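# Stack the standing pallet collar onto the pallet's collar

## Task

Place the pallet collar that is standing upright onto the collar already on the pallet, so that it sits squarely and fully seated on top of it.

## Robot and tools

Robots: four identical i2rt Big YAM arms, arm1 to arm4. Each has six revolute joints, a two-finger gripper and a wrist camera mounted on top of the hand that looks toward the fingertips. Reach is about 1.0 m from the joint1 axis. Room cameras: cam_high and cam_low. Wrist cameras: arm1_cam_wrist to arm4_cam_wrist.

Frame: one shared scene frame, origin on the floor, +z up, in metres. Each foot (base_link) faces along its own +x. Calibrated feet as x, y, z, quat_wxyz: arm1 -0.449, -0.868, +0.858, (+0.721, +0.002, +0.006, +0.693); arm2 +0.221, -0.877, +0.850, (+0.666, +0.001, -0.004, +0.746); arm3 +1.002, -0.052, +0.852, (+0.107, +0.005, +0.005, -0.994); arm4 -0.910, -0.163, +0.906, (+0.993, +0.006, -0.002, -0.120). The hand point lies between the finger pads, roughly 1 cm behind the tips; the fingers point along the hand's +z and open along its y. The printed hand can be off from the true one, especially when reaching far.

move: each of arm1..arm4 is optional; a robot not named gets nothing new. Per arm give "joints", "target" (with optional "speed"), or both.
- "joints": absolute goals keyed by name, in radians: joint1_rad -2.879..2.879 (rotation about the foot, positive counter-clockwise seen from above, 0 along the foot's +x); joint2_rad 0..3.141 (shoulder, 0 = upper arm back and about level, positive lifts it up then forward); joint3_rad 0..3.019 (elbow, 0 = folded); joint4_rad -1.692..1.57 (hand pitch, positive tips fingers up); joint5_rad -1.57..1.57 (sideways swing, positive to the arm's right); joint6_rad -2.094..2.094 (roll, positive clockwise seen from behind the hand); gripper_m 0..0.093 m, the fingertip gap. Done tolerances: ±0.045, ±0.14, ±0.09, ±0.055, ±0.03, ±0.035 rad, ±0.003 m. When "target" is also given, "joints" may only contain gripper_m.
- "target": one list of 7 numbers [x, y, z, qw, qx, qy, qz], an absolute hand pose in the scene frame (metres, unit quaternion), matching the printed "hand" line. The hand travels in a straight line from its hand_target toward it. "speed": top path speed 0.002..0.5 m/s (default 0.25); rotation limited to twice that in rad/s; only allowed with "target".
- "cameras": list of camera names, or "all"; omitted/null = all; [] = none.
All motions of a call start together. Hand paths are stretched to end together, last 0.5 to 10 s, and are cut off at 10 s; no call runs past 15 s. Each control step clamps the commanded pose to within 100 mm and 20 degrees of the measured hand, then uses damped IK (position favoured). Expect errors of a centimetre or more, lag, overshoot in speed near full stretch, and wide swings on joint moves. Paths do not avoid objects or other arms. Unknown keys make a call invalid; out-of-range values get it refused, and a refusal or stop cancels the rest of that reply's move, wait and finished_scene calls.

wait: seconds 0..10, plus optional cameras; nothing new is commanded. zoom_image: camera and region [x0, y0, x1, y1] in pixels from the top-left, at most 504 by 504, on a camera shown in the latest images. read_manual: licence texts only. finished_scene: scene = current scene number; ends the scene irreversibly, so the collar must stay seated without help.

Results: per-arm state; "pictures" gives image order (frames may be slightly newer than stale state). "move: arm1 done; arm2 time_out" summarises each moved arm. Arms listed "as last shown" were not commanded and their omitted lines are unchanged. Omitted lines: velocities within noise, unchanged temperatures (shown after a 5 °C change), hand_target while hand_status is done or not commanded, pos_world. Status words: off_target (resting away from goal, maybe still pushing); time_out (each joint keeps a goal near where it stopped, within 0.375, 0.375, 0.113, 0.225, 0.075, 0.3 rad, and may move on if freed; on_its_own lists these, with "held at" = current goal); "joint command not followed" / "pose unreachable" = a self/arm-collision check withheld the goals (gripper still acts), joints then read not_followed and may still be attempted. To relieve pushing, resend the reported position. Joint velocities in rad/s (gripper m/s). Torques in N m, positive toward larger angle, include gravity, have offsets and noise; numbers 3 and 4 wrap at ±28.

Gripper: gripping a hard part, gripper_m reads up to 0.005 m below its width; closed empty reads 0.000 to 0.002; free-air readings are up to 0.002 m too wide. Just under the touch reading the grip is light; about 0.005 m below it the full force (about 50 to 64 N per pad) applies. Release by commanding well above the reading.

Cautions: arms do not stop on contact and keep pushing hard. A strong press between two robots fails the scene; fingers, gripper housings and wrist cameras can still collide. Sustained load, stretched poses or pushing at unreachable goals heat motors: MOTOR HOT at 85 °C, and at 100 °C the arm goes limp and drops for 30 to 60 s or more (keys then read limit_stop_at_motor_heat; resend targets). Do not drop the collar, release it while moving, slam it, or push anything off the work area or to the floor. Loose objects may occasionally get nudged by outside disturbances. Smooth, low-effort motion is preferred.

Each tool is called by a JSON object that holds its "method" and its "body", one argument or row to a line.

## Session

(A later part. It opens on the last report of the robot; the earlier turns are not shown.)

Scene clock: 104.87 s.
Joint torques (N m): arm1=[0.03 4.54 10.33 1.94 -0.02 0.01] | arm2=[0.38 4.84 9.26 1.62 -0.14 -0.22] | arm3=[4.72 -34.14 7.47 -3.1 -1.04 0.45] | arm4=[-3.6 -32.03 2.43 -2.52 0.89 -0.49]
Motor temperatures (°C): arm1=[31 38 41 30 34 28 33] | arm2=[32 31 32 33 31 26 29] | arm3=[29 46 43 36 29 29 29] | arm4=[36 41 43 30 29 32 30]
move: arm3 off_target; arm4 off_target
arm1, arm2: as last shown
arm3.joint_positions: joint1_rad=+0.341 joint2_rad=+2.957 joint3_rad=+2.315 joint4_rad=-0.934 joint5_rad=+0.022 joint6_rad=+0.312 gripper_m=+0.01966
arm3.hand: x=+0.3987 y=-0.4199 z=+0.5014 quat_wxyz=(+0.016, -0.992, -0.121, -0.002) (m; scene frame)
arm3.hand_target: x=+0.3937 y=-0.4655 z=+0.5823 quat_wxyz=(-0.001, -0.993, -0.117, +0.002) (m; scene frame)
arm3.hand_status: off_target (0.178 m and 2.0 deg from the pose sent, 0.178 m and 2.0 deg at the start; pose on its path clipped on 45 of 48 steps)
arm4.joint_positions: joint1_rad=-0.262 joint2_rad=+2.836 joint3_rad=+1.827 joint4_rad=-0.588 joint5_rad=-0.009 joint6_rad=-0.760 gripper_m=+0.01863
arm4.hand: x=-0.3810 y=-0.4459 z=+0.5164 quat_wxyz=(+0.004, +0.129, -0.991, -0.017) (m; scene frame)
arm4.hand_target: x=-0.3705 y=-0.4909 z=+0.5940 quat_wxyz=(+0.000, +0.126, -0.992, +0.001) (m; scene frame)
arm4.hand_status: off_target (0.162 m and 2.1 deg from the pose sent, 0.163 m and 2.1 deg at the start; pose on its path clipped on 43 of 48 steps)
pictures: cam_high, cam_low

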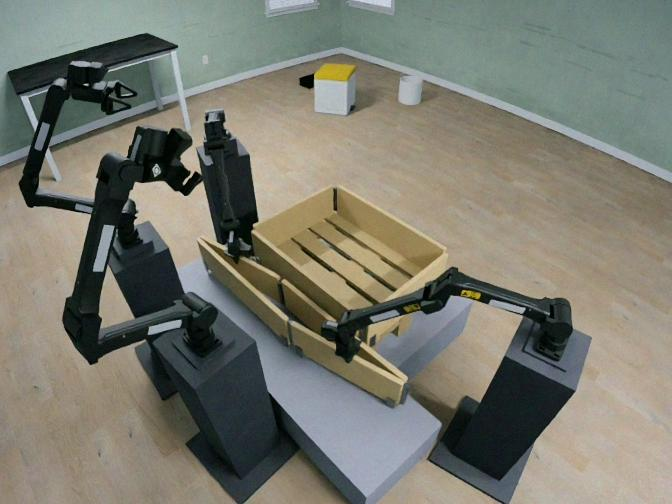

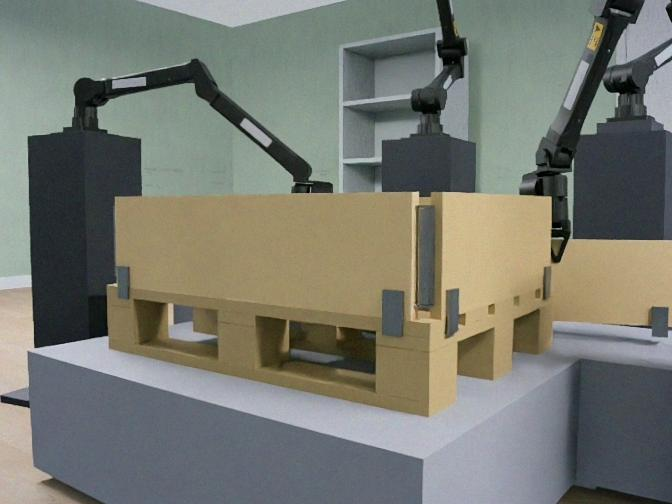

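{"method": "move", "body": {
  "arm4": {"target":[-0.38,-0.465,0.492,0,-0.126,0.992,0],"speed":0.08},
  "arm3": {"target":[0.397,-0.44,0.494,0,0.993,0.12,0],"speed":0.08},
  "cameras": []
}}

{"method": "move", "body": {
  "arm4": {"joints":{"gripper_m":0.093}},
  "arm3": {"joints":{"gripper_m":0.093}},
  "cameras": []
}}

{"method": "move", "body": {
  "arm4": {"target":[-0.37,-0.465,0.7,0,-0.126,0.992,0],"speed":0.15},
  "arm3": {"target":[0.397,-0.44,0.7,0,0.993,0.12,0],"speed":0.15},
  "arm1": {"target":[-0.39,-0.555,0.75,0,0,1,0],"speed":0.25},
  "arm2": {"target":[0.06,-0.555,0.75,0,1,0,0],"speed":0.25}
}}

Scene clock: 123.97 s.
Joint torques (N m): arm1=[-0.03 4.48 10.35 1.94 -0.01 0.01] | arm2=[0.38 4.84 9.26 1.63 -0.14 -0.22] | arm3=[2.84 -22.77 10.21 -0.16 -0.79 0.15] | arm4=[-1.38 -20.84 7.2 0.32 0.62 -0.29]
Heat: arm1: hottest joint3_rad 41 °C; arm2: hottest joint3_rad 33 °C; arm3: hottest joint2_rad 49 °C; arm4: hottest joint2_rad 45 °C.
move: arm3 off_target; arm4 off_target
arm1, arm2: as last shown
arm3.joint_positions: joint1_rad=+0.337 joint2_rad=+2.980 joint3_rad=+2.347 joint4_rad=-0.948 joint5_rad=+0.015 joint6_rad=+0.309 gripper_m=+0.01966
arm3.hand: x=+0.3979 y=-0.4188 z=+0.4946 quat_wxyz=(+0.014, -0.993, -0.121, -0.007) (m; scene frame)
arm3.hand_target: x=+0.4009 y=-0.4378 z=+0.4945 quat_wxyz=(+0.002, -0.993, -0.120, -0.006) (m; scene frame)
arm3.hand_status: off_target (0.021 m and 1.8 deg from the pose sent, 0.021 m and 1.9 deg at the start)
arm4.joint_positions: joint1_rad=-0.262 joint2_rad=+2.890 joint3_rad=+1.864 joint4_rad=-0.560 joint5_rad=-0.003 joint6_rad=-0.757 gripper_m=+0.01863
arm4.hand: x=-0.3814 y=-0.4464 z=+0.4929 quat_wxyz=(+0.001, +0.128, -0.992, -0.011) (m; scene frame)
arm4.hand_target: x=-0.3812 y=-0.4645 z=+0.4923 quat_wxyz=(+0.001, +0.126, -0.992, +0.000) (m; scene frame)
arm4.hand_status: off_target (0.019 m and 1.3 deg from the pose sent, 0.031 m and 2.1 deg at the start)
pictures: none

Scene clock: 124.97 s.
Joint torques (N m): arm1=[-0.03 4.48 10.35 1.94 -0.01 0.01] | arm2=[0.38 4.84 9.26 1.63 -0.14 -0.22] | arm3=[1.96 -22.89 10.21 0.01 -0.08 0.1] | arm4=[-0.91 -20.95 7.24 0.36 0.13 -0.25]
move: arm3 done; arm4 done
arm1.joint_positions: joint1_rad=-0.398 joint2_rad=+0.470 joint3_rad=+1.390 joint4_rad=-1.240 joint5_rad=+0.115 joint6_rad=+0.097 gripper_m=+0.09396
arm1.hand: x=-0.3492 y=-0.7115 z=+1.4449 quat_wxyz=(-0.499, +0.372, -0.723, -0.299) (m; scene frame)
arm2.joint_positions: joint1_rad=+0.088 joint2_rad=+0.484 joint3_rad=+1.404 joint4_rad=-1.425 joint5_rad=-0.290 joint6_rad=+0.382 gripper_m=+0.09396
arm2.hand: x=+0.1399 y=-0.7350 z=+1.4055 quat_wxyz=(-0.132, +0.603, -0.605, -0.503) (m; scene frame)
arm3.joint_positions: joint1_rad=+0.347 joint2_rad=+2.981 joint3_rad=+2.347 joint4_rad=-0.952 joint5_rad=-0.014 joint6_rad=+0.315 gripper_m=+0.09297
arm3.joint_status: all done
arm3.hand: x=+0.4049 y=-0.4283 z=+0.4946 quat_wxyz=(+0.002, -0.992, -0.122, -0.015) (m; scene frame)
arm4.joint_positions: joint1_rad=-0.264 joint2_rad=+2.892 joint3_rad=+1.864 joint4_rad=-0.574 joint5_rad=+0.011 joint6_rad=-0.762 gripper_m=+0.09292
arm4.joint_status: all done
arm4.hand: x=-0.3873 y=-0.4475 z=+0.4916 quat_wxyz=(+0.012, +0.129, -0.992, -0.010) (m; scene frame)
pictures: none

Scene clock: 129.67 s.
Joint torques (N m): arm1=[0.5 -7.12 7.68 -0.18 0.22 -0.04] | arm2=[0.73 -11.4 6.5 0.49 0.01 -0.32] | arm3=[2.02 -25.82 7.49 0.03 0.07 0.09] | arm4=[0.09 -23.41 6.28 -0.02 0.01 -0.11]
move: arm1 not_followed; arm2 off_target; arm3 off_target; arm4 off_target
arm1.joint_positions: joint1_rad=-0.085 joint2_rad=+1.341 joint3_rad=+0.517 joint4_rad=-0.643 joint5_rad=+0.126 joint6_rad=+1.305 gripper_m=+0.09396
arm1.on_its_own: joint1_rad is held at -0.081, not at its first target -0.398; joint2_rad is held at +1.331, not at its first target +0.471; joint3_rad is held at +0.519, not at its first target +1.412; joint4_rad is held at -0.655, not at its first target -1.234; joint6_rad is held at +1.309, not at its first target +0.097
arm1.hand: x=-0.3923 y=-0.5866 z=+0.8469 quat_wxyz=(-0.066, +0.067, -0.995, -0.037) (m; scene frame)
arm1.hand_target: x=-0.3930 y=-0.5867 z=+0.8497 quat_wxyz=(-0.068, +0.072, -0.994, -0.037) (m; scene frame)
arm1.hand_status: not_followed (0.102 m and 11.6 deg from the pose sent, 0.713 m and 87.4 deg at the start; pose on its path clipped on 25 of 141 steps)
arm2.joint_positions: joint1_rad=+0.349 joint2_rad=+1.797 joint3_rad=+0.710 joint4_rad=-0.511 joint5_rad=-0.001 joint6_rad=-1.089 gripper_m=+0.09397
arm2.hand: x=+0.0686 y=-0.5679 z=+0.7517 quat_wxyz=(+0.009, +1.000, -0.010, +0.008) (m; scene frame)
arm2.hand_target: x=+0.0606 y=-0.5558 z=+0.7520 quat_wxyz=(-0.003, +1.000, +0.000, +0.003) (m; scene frame)
arm2.hand_status: off_target (0.016 m and 1.7 deg from the pose sent, 0.684 m and 105.9 deg at the start)
arm3.joint_positions: joint1_rad=+0.347 joint2_rad=+2.592 joint3_rad=+2.104 joint4_rad=-1.077 joint5_rad=-0.007 joint6_rad=+0.315 gripper_m=+0.09297
arm3.hand: x=+0.3952 y=-0.4339 z=+0.6880 quat_wxyz=(+0.000, -0.992, -0.123, -0.003) (m; scene frame)
arm3.hand_target: x=+0.3967 y=-0.4402 z=+0.7000 quat_wxyz=(+0.000, -0.993, -0.120, +0.001) (m; scene frame)
arm3.hand_status: off_target (0.014 m and 0.5 deg from the pose sent, 0.206 m and 1.7 deg at the start)
arm4.joint_positions: joint1_rad=-0.266 joint2_rad=+2.480 joint3_rad=+1.635 joint4_rad=-0.738 joint5_rad=+0.023 joint6_rad=-0.762 gripper_m=+0.09296
arm4.hand: x=-0.3746 y=-0.4612 z=+0.6842 quat_wxyz=(+0.008, +0.128, -0.992, +0.000) (m; scene frame)
arm4.hand_target: x=-0.3709 y=-0.4667 z=+0.6998 quat_wxyz=(+0.003, +0.126, -0.992, +0.004) (m; scene frame)
arm4.hand_status: off_target (0.017 m and 0.9 deg from the pose sent, 0.210 m and 1.8 deg at the start)
pictures: arm1_cam_wrist, arm2_cam_wrist, arm3_cam_wrist, arm4_cam_wrist, cam_high, cam_low
led back after a hold (arm4 arm): the arm was led back toward your command in small steps, so it may still be short of it.
pose unreachable (arm1 arm): on one or more control steps of this call this arm could not follow its commanded pose, so it was not sent that pose on those steps. On the call's last step it was still not sent that pose. It may still have moved: this result reports where it is.
cause: moving toward the commanded pose would bring a part of the arm too close to another arm (this arm's wrist (the part past joint 4) and the arm4 arm's forearm (the part past joint 3), along the way the arms are being sent, or toward where that arm still pushes).
pose unreachable (arm4 arm): on one or more control steps of this call this arm could not follow its commanded pose, so it was not sent that pose on those steps. It may still have moved: this result reports where it is.
cause: moving toward the commanded pose would bring a part of the arm too close to another arm (this arm's wrist (the part past joint 4) and the arm1 arm's wrist (the part past joint 4), along the way the arms are being sent, or toward where that arm still pushes).

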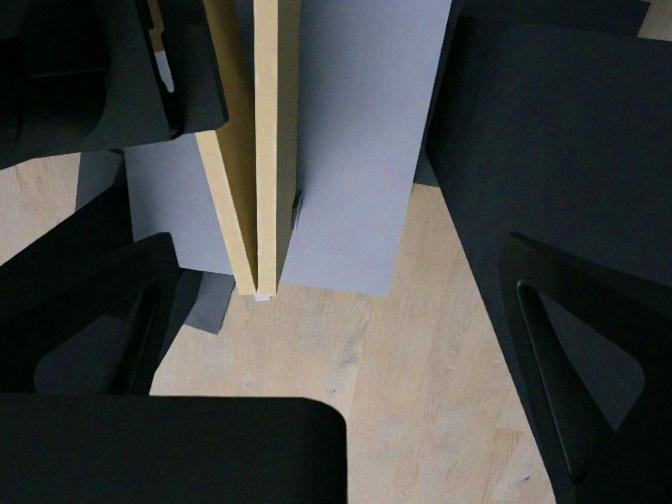

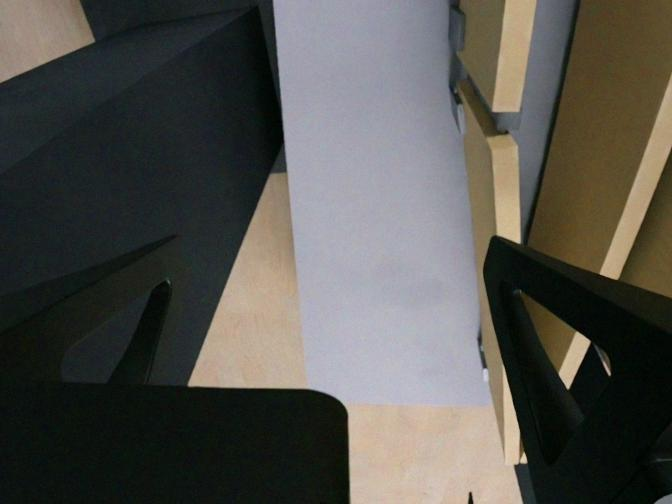

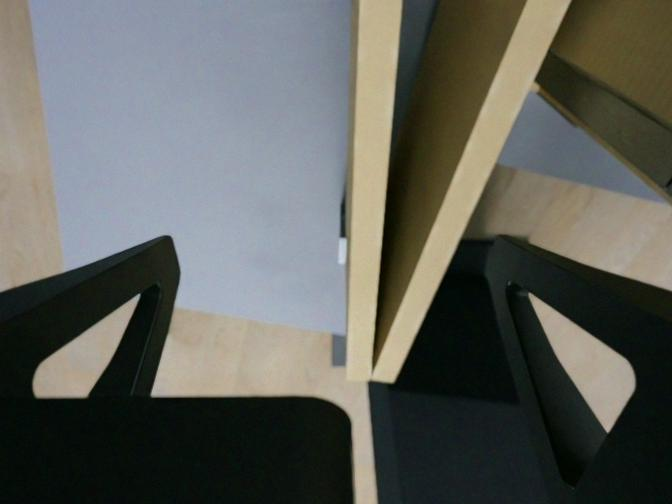

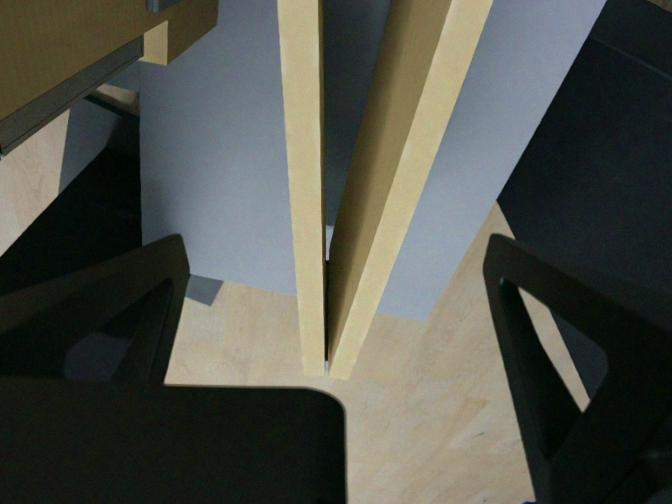

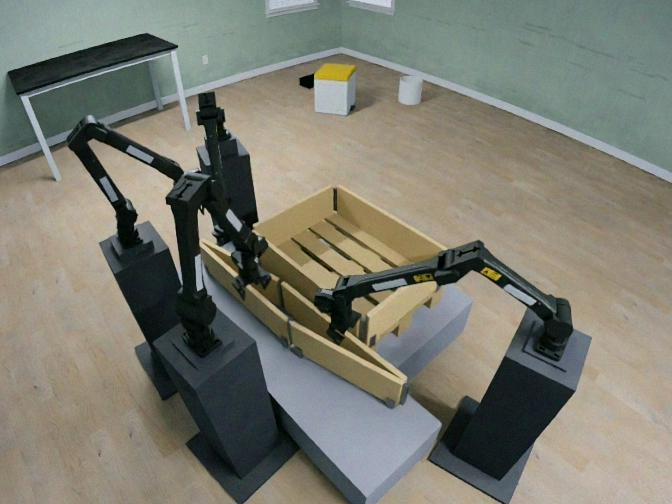

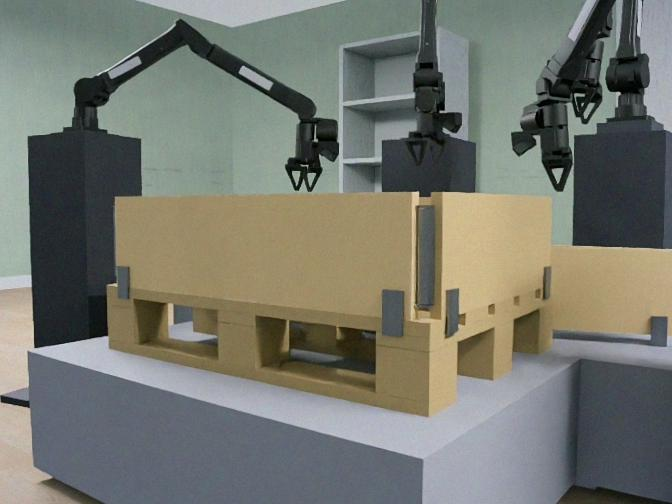

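{"method": "move", "body": {
  "arm4": {"target":[-0.182,-0.400,0.62,0,-0.128,0.992,0],"speed":0.2},
  "arm3": {"target":[0.389,-0.42,0.62,0,0.9925,0.122,0],"speed":0.2},
  "arm2": {"target":[0.052,-0.49,0.62,0,1,0.024,0],"speed":0.2},
  "cameras": []
}}

{"method": "move", "body": {
  "arm1": {"target":[-0.415,-0.512,0.62,0,-0.024,1,0],"speed":0.2}
}}

Scene clock: 147.03 s.
Joint torques (N m): arm1=[0.44 -7.12 7.68 -0.16 0.22 -0.05] | arm2=[-0.26 -15.56 4.08 0.5 -0.3 -0.31] | arm3=[0.15 -23 9.22 0.64 0.07 -0.2] | arm4=[1.79 -24 13.7 -0.05 -0.12 0.01]
move: arm2 done; arm3 off_target; arm4 off_target
arm1: as last shown
arm1.on_its_own: joint1_rad is held at -0.081, not at its first target -0.398; joint2_rad is held at +1.331, not at its first target +0.471; joint3_rad is held at +0.519, not at its first target +1.412; joint4_rad is held at -0.655, not at its first target -1.234; joint6_rad is held at +1.309, not at its first target +0.097
arm2.joint_positions: joint1_rad=+0.309 joint2_rad=+2.243 joint3_rad=+0.956 joint4_rad=-0.304 joint5_rad=-0.004 joint6_rad=-1.190 gripper_m=+0.09397
arm2.hand: x=+0.0531 y=-0.4986 z=+0.6237 quat_wxyz=(+0.006, +1.000, +0.021, +0.004) (m; scene frame)
arm2.hand_target: x=+0.0519 y=-0.4901 z=+0.6201 quat_wxyz=(+0.000, +1.000, +0.024, -0.001) (m; scene frame)
arm2.hand_status: done (0.009 m and 0.9 deg from the pose sent, 0.154 m and 4.1 deg at the start)
arm3.joint_positions: joint1_rad=+0.341 joint2_rad=+2.687 joint3_rad=+2.104 joint4_rad=-0.995 joint5_rad=-0.007 joint6_rad=+0.315 gripper_m=+0.09297
arm3.hand: x=+0.4025 y=-0.4245 z=+0.6221 quat_wxyz=(+0.003, -0.993, -0.120, -0.010) (m; scene frame)
arm3.hand_target: x=+0.3895 y=-0.4196 z=+0.6202 quat_wxyz=(+0.000, -0.993, -0.119, +0.000) (m; scene frame)
arm3.hand_status: off_target (0.014 m and 1.2 deg from the pose sent, 0.070 m and 0.4 deg at the start)
arm4.joint_positions: joint1_rad=-0.090 joint2_rad=+3.062 joint3_rad=+2.682 joint4_rad=-1.212 joint5_rad=+0.017 joint6_rad=-0.595 gripper_m=+0.09296
arm4.hand: x=-0.1959 y=-0.4070 z=+0.6134 quat_wxyz=(+0.010, +0.132, -0.991, -0.003) (m; scene frame)
arm4.hand_target: x=-0.1829 y=-0.3997 z=+0.6200 quat_wxyz=(-0.001, +0.133, -0.991, +0.001) (m; scene frame)
arm4.hand_status: off_target (0.017 m and 1.2 deg from the pose sent, 0.212 m and 0.9 deg at the start)
pictures: none

Scene clock: 149.07 s.
Joint torques (N m): arm1=[1.49 -11.93 2.92 0.61 -0.06 0.14] | arm2=[-0.26 -15.56 4.08 0.5 -0.3 -0.3] | arm3=[0.15 -23.06 9.24 0.64 0.07 -0.2] | arm4=[1.73 -24.23 13.76 0.01 -0.11 0.01]
move: arm1 off_target
arm1.joint_positions: joint1_rad=-0.075 joint2_rad=+2.213 joint3_rad=+0.775 joint4_rad=-0.140 joint5_rad=+0.014 joint6_rad=+1.414 gripper_m=+0.09396
arm1.hand: x=-0.4094 y=-0.5204 z=+0.6238 quat_wxyz=(-0.001, +0.022, -1.000, +0.007) (m; scene frame)
arm1.hand_target: x=-0.4148 y=-0.5121 z=+0.6205 quat_wxyz=(+0.000, +0.024, -1.000, +0.000) (m; scene frame)
arm1.hand_status: off_target (0.011 m and 0.9 deg from the pose sent, 0.240 m and 10.0 deg at the start)
arm2, arm3: as last shown
arm4.joint_positions: joint1_rad=-0.090 joint2_rad=+3.062 joint3_rad=+2.683 joint4_rad=-1.214 joint5_rad=+0.017 joint6_rad=-0.595 gripper_m=+0.09296
arm4.hand: x=-0.1959 y=-0.4070 z=+0.6135 quat_wxyz=(+0.010, +0.132, -0.991, -0.003) (m; scene frame)
pictures: arm1_cam_wrist, arm2_cam_wrist, arm3_cam_wrist, arm4_cam_wrist, cam_high, cam_low

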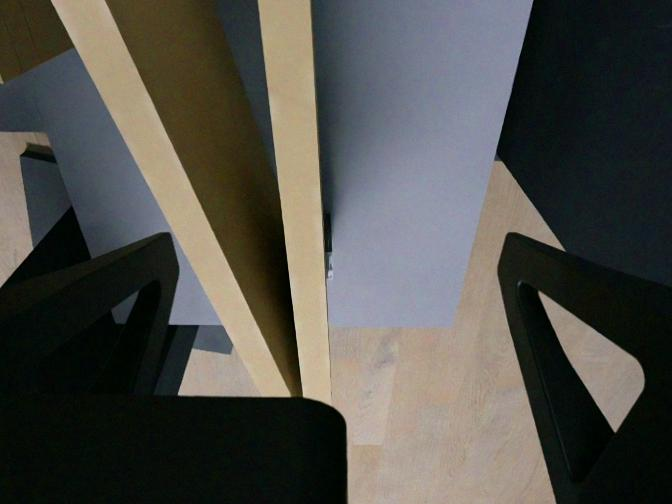

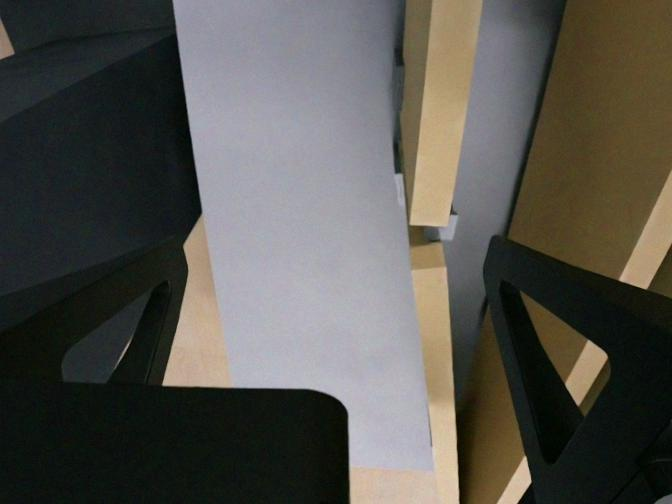

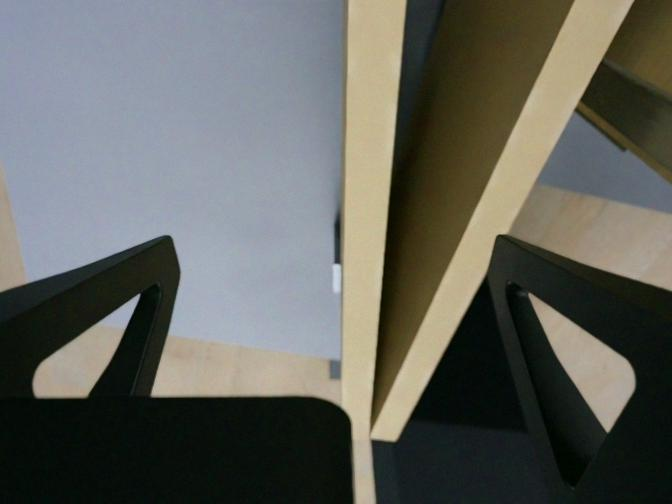

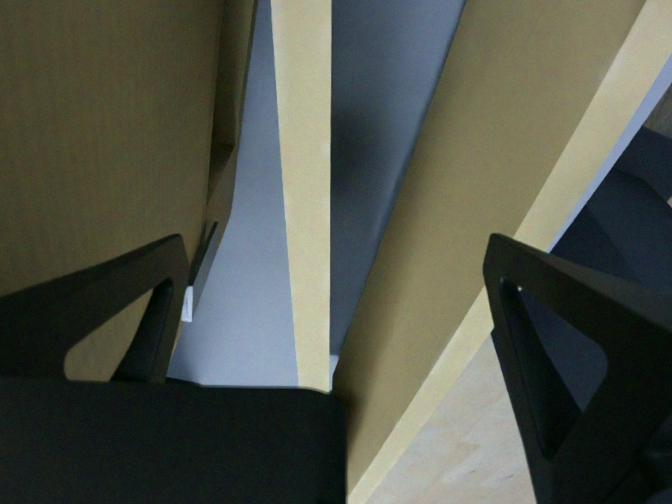

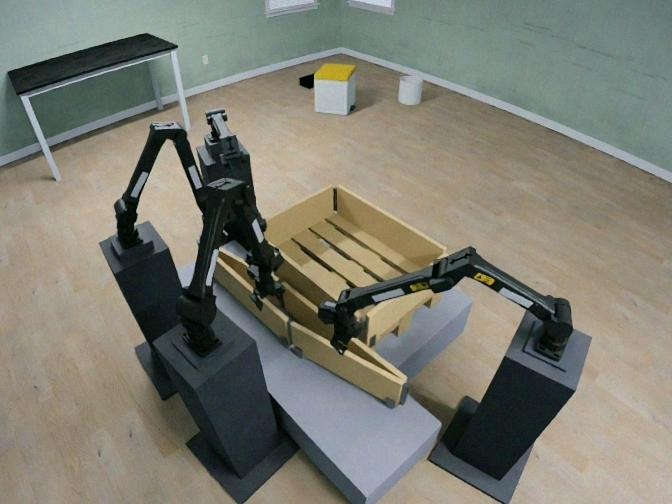

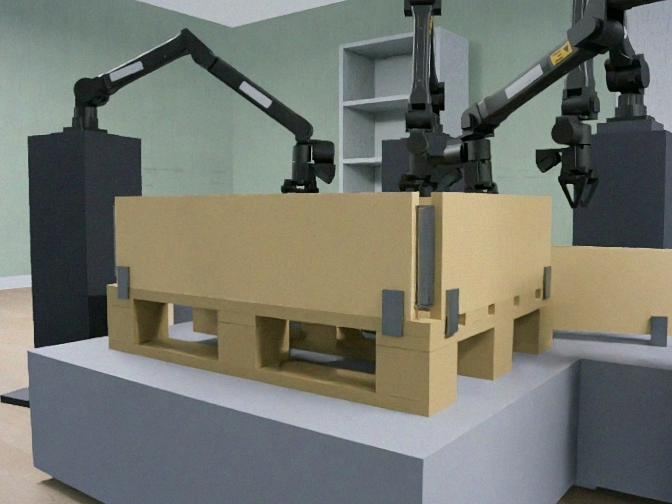

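{"method": "move", "body": {
  "arm1": {"target":[-0.415,-0.493,0.555,0,-0.031,1,0],"speed":0.1,"joints":{"gripper_m":0.052}},
  "arm2": {"target":[0.05,-0.441,0.555,0,1,0.033,0],"speed":0.1,"joints":{"gripper_m":0.06}},
  "arm3": {"target":[0.383,-0.405,0.555,0,0.9925,0.122,0],"speed":0.1,"joints":{"gripper_m":0.06}},
  "arm4": {"target":[-0.182,-0.387,0.56,0,-0.131,0.9914,0],"speed":0.1,"joints":{"gripper_m":0.055}}
}}

Scene clock: 163.60 s.
Joint torques (N m): arm1=[1.49 -13.1 2.14 0.61 -0.06 0.02] | arm2=[-0.32 -17.55 4.18 0.17 -0.25 -0.31] | arm3=[-0.03 -22.59 10.09 0.55 0.05 -0.23] | arm4=[1.61 -23.82 8.95 1.22 -0.07 0.02]
move: arm1 done; arm2 done; arm3 off_target; arm4 off_target
arm1.joint_positions: joint1_rad=-0.072 joint2_rad=+2.415 joint3_rad=+0.908 joint4_rad=-0.071 joint5_rad=+0.012 joint6_rad=+1.414 gripper_m=+0.05211
arm1.joint_status: all done
arm1.hand: x=-0.4091 y=-0.4996 z=+0.5595 quat_wxyz=(+0.000, +0.023, -1.000, +0.007) (m; scene frame)
arm1.hand_target: x=-0.4151 y=-0.4934 z=+0.5551 quat_wxyz=(+0.001, +0.031, -1.000, +0.000) (m; scene frame)
arm1.hand_status: done (0.010 m and 1.2 deg from the pose sent, 0.074 m and 1.4 deg at the start)
arm2.joint_positions: joint1_rad=+0.271 joint2_rad=+2.446 joint3_rad=+1.163 joint4_rad=-0.298 joint5_rad=-0.004 joint6_rad=-1.246 gripper_m=+0.06009
arm2.joint_status: all done
arm2.hand: x=+0.0490 y=-0.4462 z=+0.5609 quat_wxyz=(+0.002, +1.000, +0.030, +0.002) (m; scene frame)
arm2.hand_target: x=+0.0500 y=-0.4414 z=+0.5552 quat_wxyz=(+0.000, +0.999, +0.033, +0.000) (m; scene frame)
arm2.hand_status: done (0.008 m and 0.5 deg from the pose sent, 0.090 m and 1.7 deg at the start)
arm3.joint_positions: joint1_rad=+0.319 joint2_rad=+2.810 joint3_rad=+2.162 joint4_rad=-0.939 joint5_rad=-0.007 joint6_rad=+0.294 gripper_m=+0.06006
arm3.joint_status: all done
arm3.hand: x=+0.4001 y=-0.4073 z=+0.5562 quat_wxyz=(+0.005, -0.993, -0.120, -0.013) (m; scene frame)
arm3.hand_target: x=+0.3837 y=-0.4046 z=+0.5556 quat_wxyz=(+0.000, -0.993, -0.121, +0.000) (m; scene frame)
arm3.hand_status: off_target (0.017 m and 1.6 deg from the pose sent, 0.073 m and 1.2 deg at the start)
arm4.joint_positions: joint1_rad=-0.074 joint2_rad=+3.104 joint3_rad=+2.665 joint4_rad=-1.062 joint5_rad=+0.016 joint6_rad=-0.578 gripper_m=+0.05507
arm4.joint_status: all done
arm4.hand: x=-0.1808 y=-0.3981 z=+0.5771 quat_wxyz=(-0.032, +0.131, -0.991, +0.016) (m; scene frame)
arm4.hand_target: x=-0.1837 y=-0.3869 z=+0.5612 quat_wxyz=(-0.030, +0.131, -0.991, +0.014) (m; scene frame)
arm4.hand_status: off_target (0.020 m and 4.1 deg from the pose sent, 0.059 m and 1.2 deg at the start; a joint's target at an end of its range on 40 of 50 steps)
pictures: arm1_cam_wrist, arm2_cam_wrist, arm3_cam_wrist, arm4_cam_wrist, cam_high, cam_low

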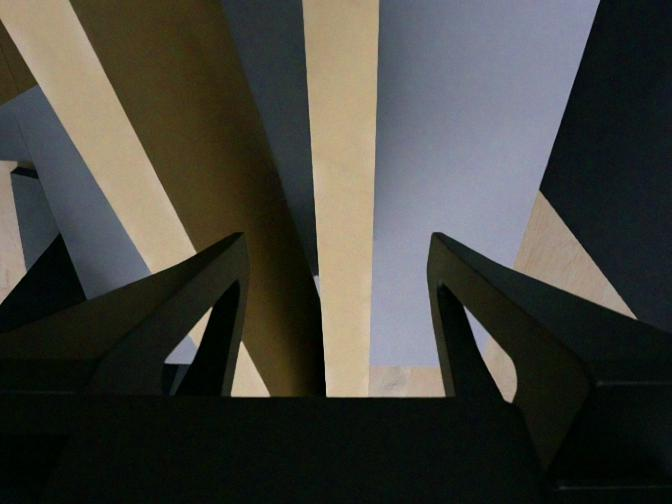

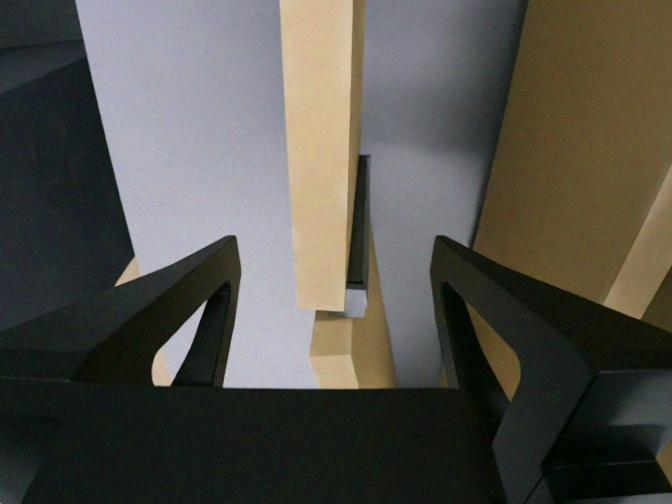

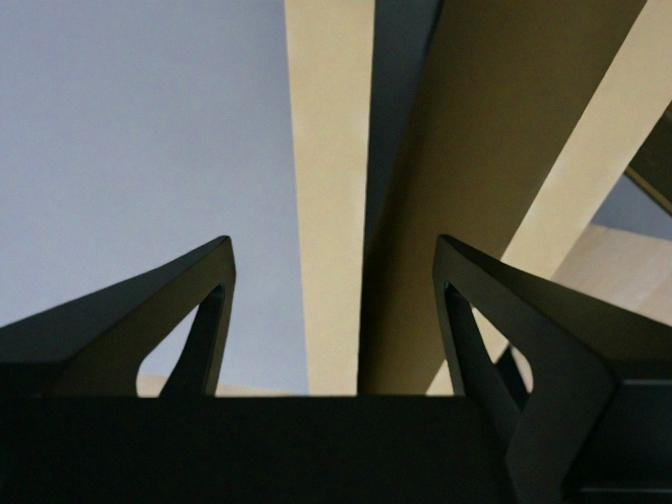

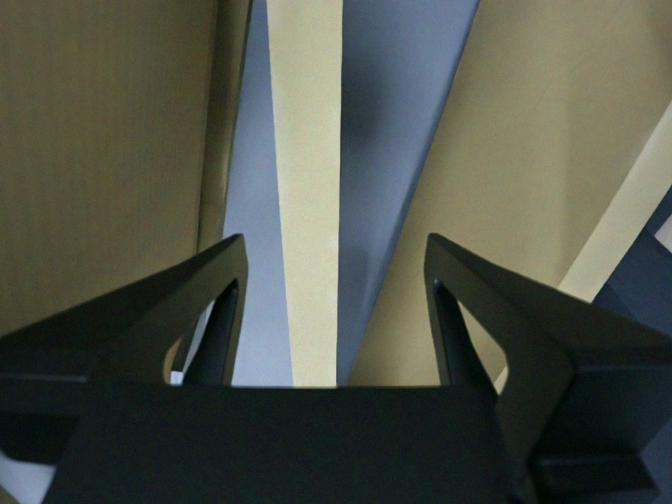

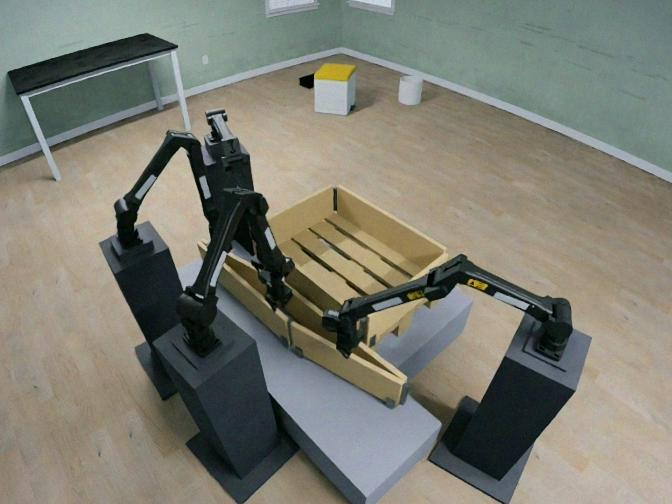

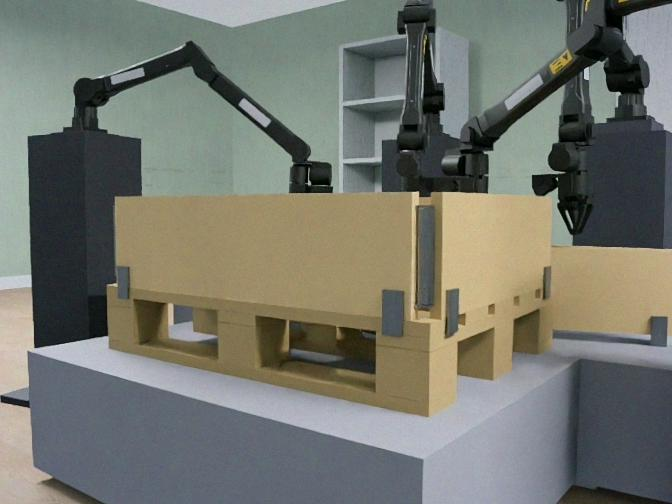

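{"method": "move", "body": {
  "arm4": {"target":[-0.224,-0.391,0.575,0,-0.131,0.9914,0],"speed":0.1},
  "arm1": {"target":[-0.415,-0.495,0.49,0,-0.031,1,0],"speed":0.1},
  "arm2": {"target":[0.05,-0.447,0.49,0,1,0.033,0],"speed":0.1},
  "arm3": {"target":[0.384,-0.405,0.495,0,0.9925,0.122,0],"speed":0.1}
}}

{"method": "move", "body": {
  "arm4": {"target":[-0.224,-0.391,0.495,0,-0.131,0.9914,0],"speed":0.1}
}}

Scene clock: 173.57 s.
Joint torques (N m): arm1=[1.32 -13.74 0.77 0.62 -0.03 0] | arm2=[0.15 -18.14 3.02 0.49 -0.24 -0.25] | arm3=[0.26 -23 9.98 0.27 0.06 -0.22] | arm4=[0.85 -26.64 7.41 0.88 -0.18 -0.21]
move: arm1 done; arm2 done; arm3 off_target; arm4 off_target
arm1.joint_positions: joint1_rad=-0.072 joint2_rad=+2.601 joint3_rad=+1.016 joint4_rad=+0.013 joint5_rad=+0.012 joint6_rad=+1.414 gripper_m=+0.05211
arm1.hand: x=-0.4094 y=-0.4970 z=+0.4944 quat_wxyz=(-0.001, +0.023, -1.000, +0.004) (m; scene frame)
arm1.hand_target: x=-0.4149 y=-0.4951 z=+0.4901 quat_wxyz=(+0.000, +0.031, -1.000, +0.000) (m; scene frame)
arm1.hand_status: done (0.007 m and 1.0 deg from the pose sent, 0.070 m and 1.2 deg at the start)
arm2.joint_positions: joint1_rad=+0.271 joint2_rad=+2.612 joint3_rad=+1.246 joint4_rad=-0.220 joint5_rad=-0.004 joint6_rad=-1.246 gripper_m=+0.06009
arm2.hand: x=+0.0512 y=-0.4507 z=+0.4951 quat_wxyz=(+0.004, +1.000, +0.030, +0.003) (m; scene frame)
arm2.hand_target: x=+0.0500 y=-0.4469 z=+0.4901 quat_wxyz=(+0.000, +0.999, +0.033, +0.000) (m; scene frame)
arm2.hand_status: done (0.006 m and 0.7 deg from the pose sent, 0.071 m and 0.5 deg at the start)
arm3.joint_positions: joint1_rad=+0.319 joint2_rad=+2.958 joint3_rad=+2.291 joint4_rad=-0.914 joint5_rad=-0.007 joint6_rad=+0.292 gripper_m=+0.06006
arm3.hand: x=+0.3995 y=-0.4073 z=+0.4934 quat_wxyz=(+0.004, -0.993, -0.120, -0.011) (m; scene frame)
arm3.hand_target: x=+0.3845 y=-0.4047 z=+0.4953 quat_wxyz=(+0.000, -0.993, -0.122, +0.001) (m; scene frame)
arm3.hand_status: off_target (0.016 m and 1.3 deg from the pose sent, 0.063 m and 1.6 deg at the start)
arm4.joint_positions: joint1_rad=-0.088 joint2_rad=+2.999 joint3_rad=+2.381 joint4_rad=-0.988 joint5_rad=+0.017 joint6_rad=-0.567 gripper_m=+0.05504
arm4.hand: x=-0.2382 y=-0.3903 z=+0.5574 quat_wxyz=(+0.016, +0.119, -0.993, -0.006) (m; scene frame)
arm4.hand_target: x=-0.2239 y=-0.3907 z=+0.5751 quat_wxyz=(+0.000, +0.127, -0.992, +0.000) (m; scene frame)
arm4.hand_status: off_target (0.023 m and 2.4 deg from the pose sent, 0.044 m and 4.1 deg at the start)
pictures: arm1_cam_wrist, arm2_cam_wrist, arm3_cam_wrist, arm4_cam_wrist, cam_high, cam_low

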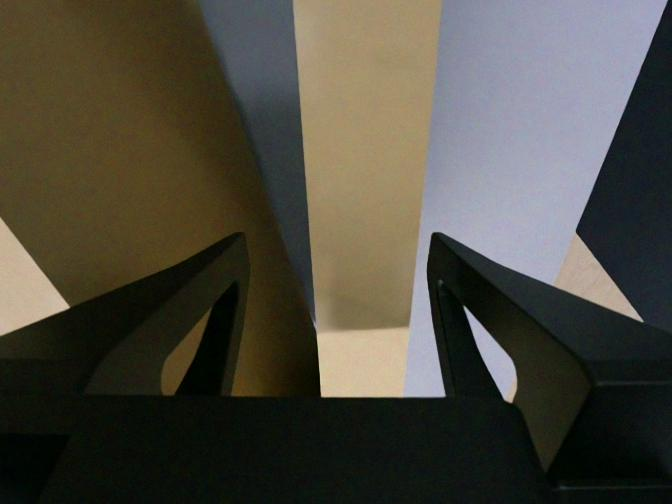

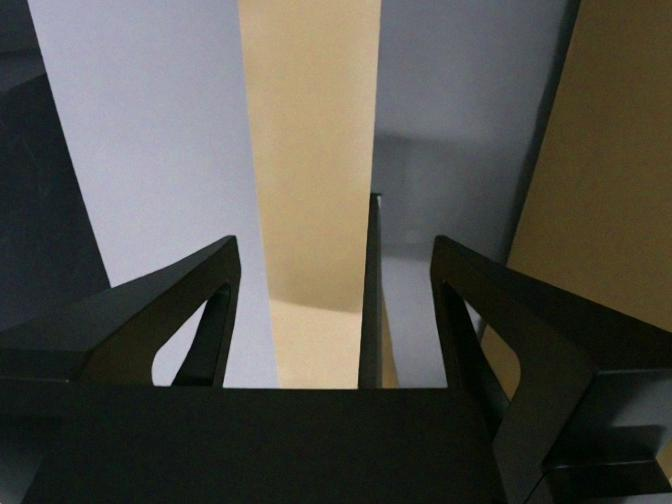

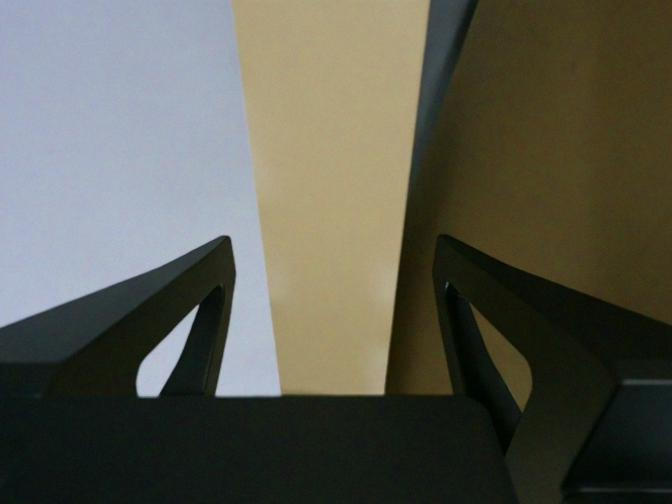

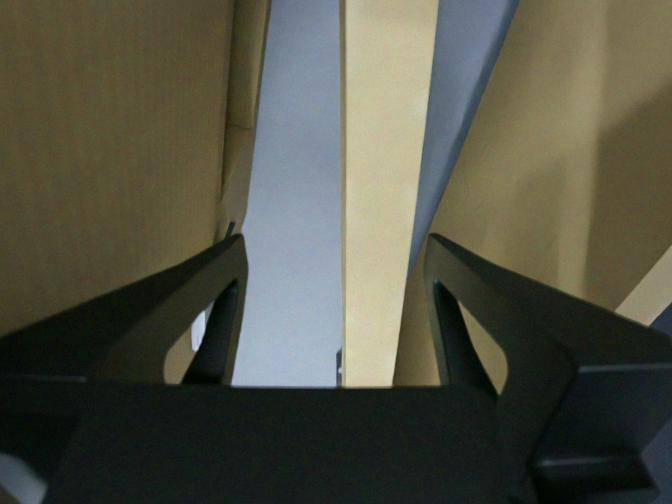

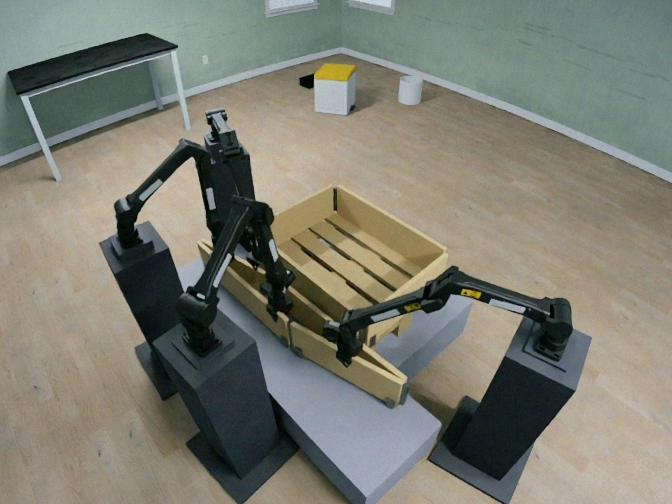

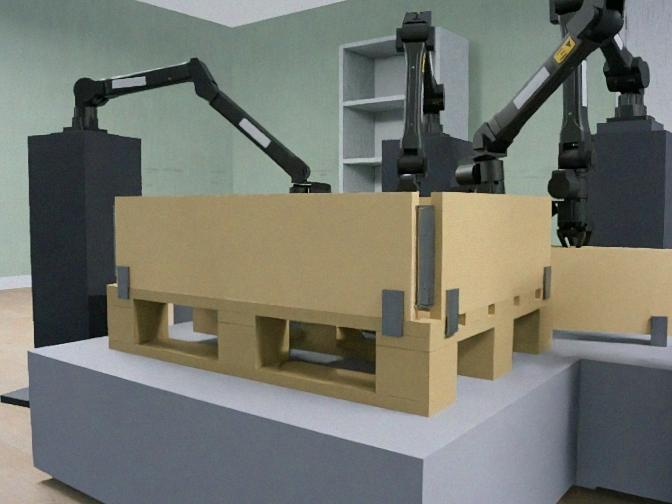

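Scene clock: 175.20 s.
Joint torques (N m): arm1=[1.32 -13.74 0.77 0.62 -0.02 0] | arm2=[0.15 -18.14 3.03 0.47 -0.24 -0.25] | arm3=[0.26 -22.95 9.98 0.27 0.06 -0.22] | arm4=[1.03 -22.89 7.77 1.2 -0.09 -0.22]
move: arm4 off_target
arm1, arm2, arm3: as last shown
arm4.joint_positions: joint1_rad=-0.091 joint2_rad=+3.105 joint3_rad=+2.467 joint4_rad=-0.860 joint5_rad=+0.014 joint6_rad=-0.575 gripper_m=+0.05504
arm4.hand: x=-0.2203 y=-0.3972 z=+0.5117 quat_wxyz=(-0.034, +0.121, -0.992, +0.017) (m; scene frame)
arm4.hand_target: x=-0.2263 y=-0.3904 z=+0.4967 quat_wxyz=(-0.032, +0.130, -0.991, +0.015) (m; scene frame)
arm4.hand_status: off_target (0.018 m and 4.5 deg from the pose sent, 0.064 m and 2.4 deg at the start; a joint's target at an end of its range on 30 of 49 steps)
pictures: arm1_cam_wrist, arm2_cam_wrist, arm3_cam_wrist, arm4_cam_wrist, cam_high, cam_low

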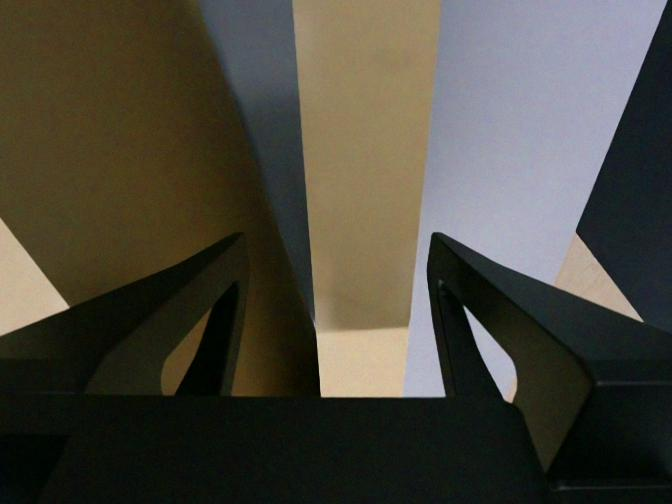

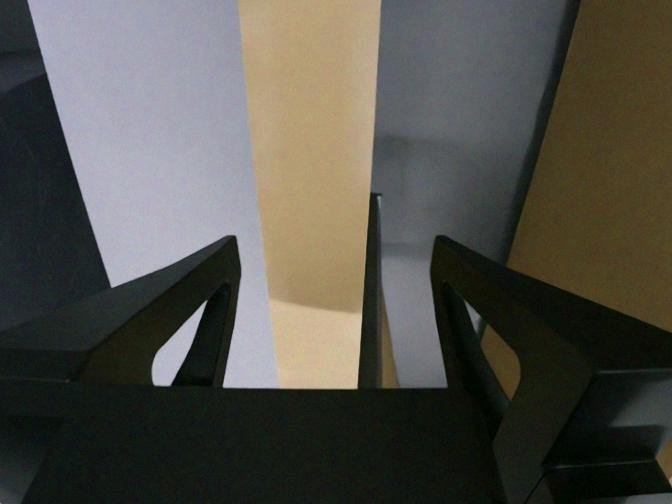

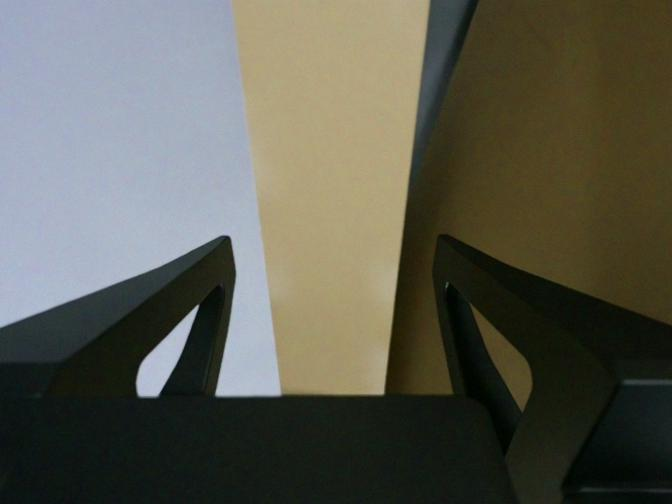

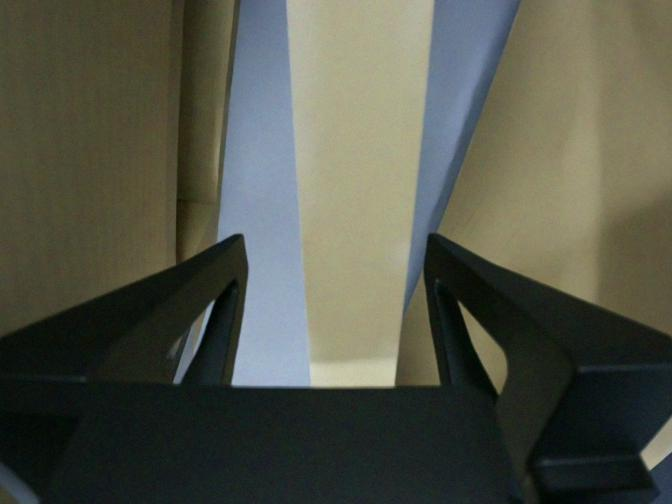

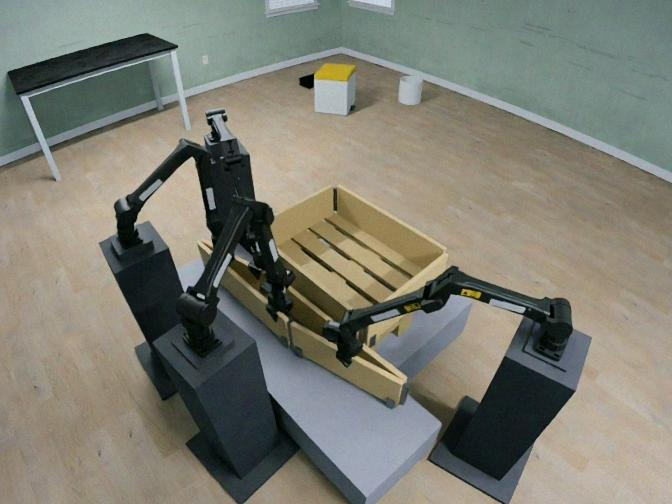

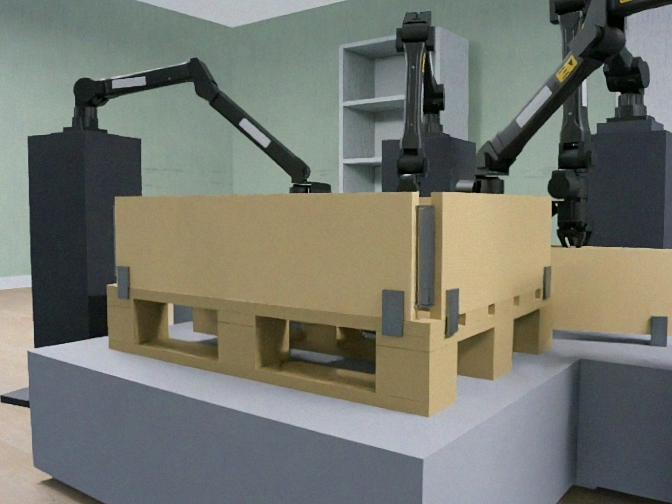

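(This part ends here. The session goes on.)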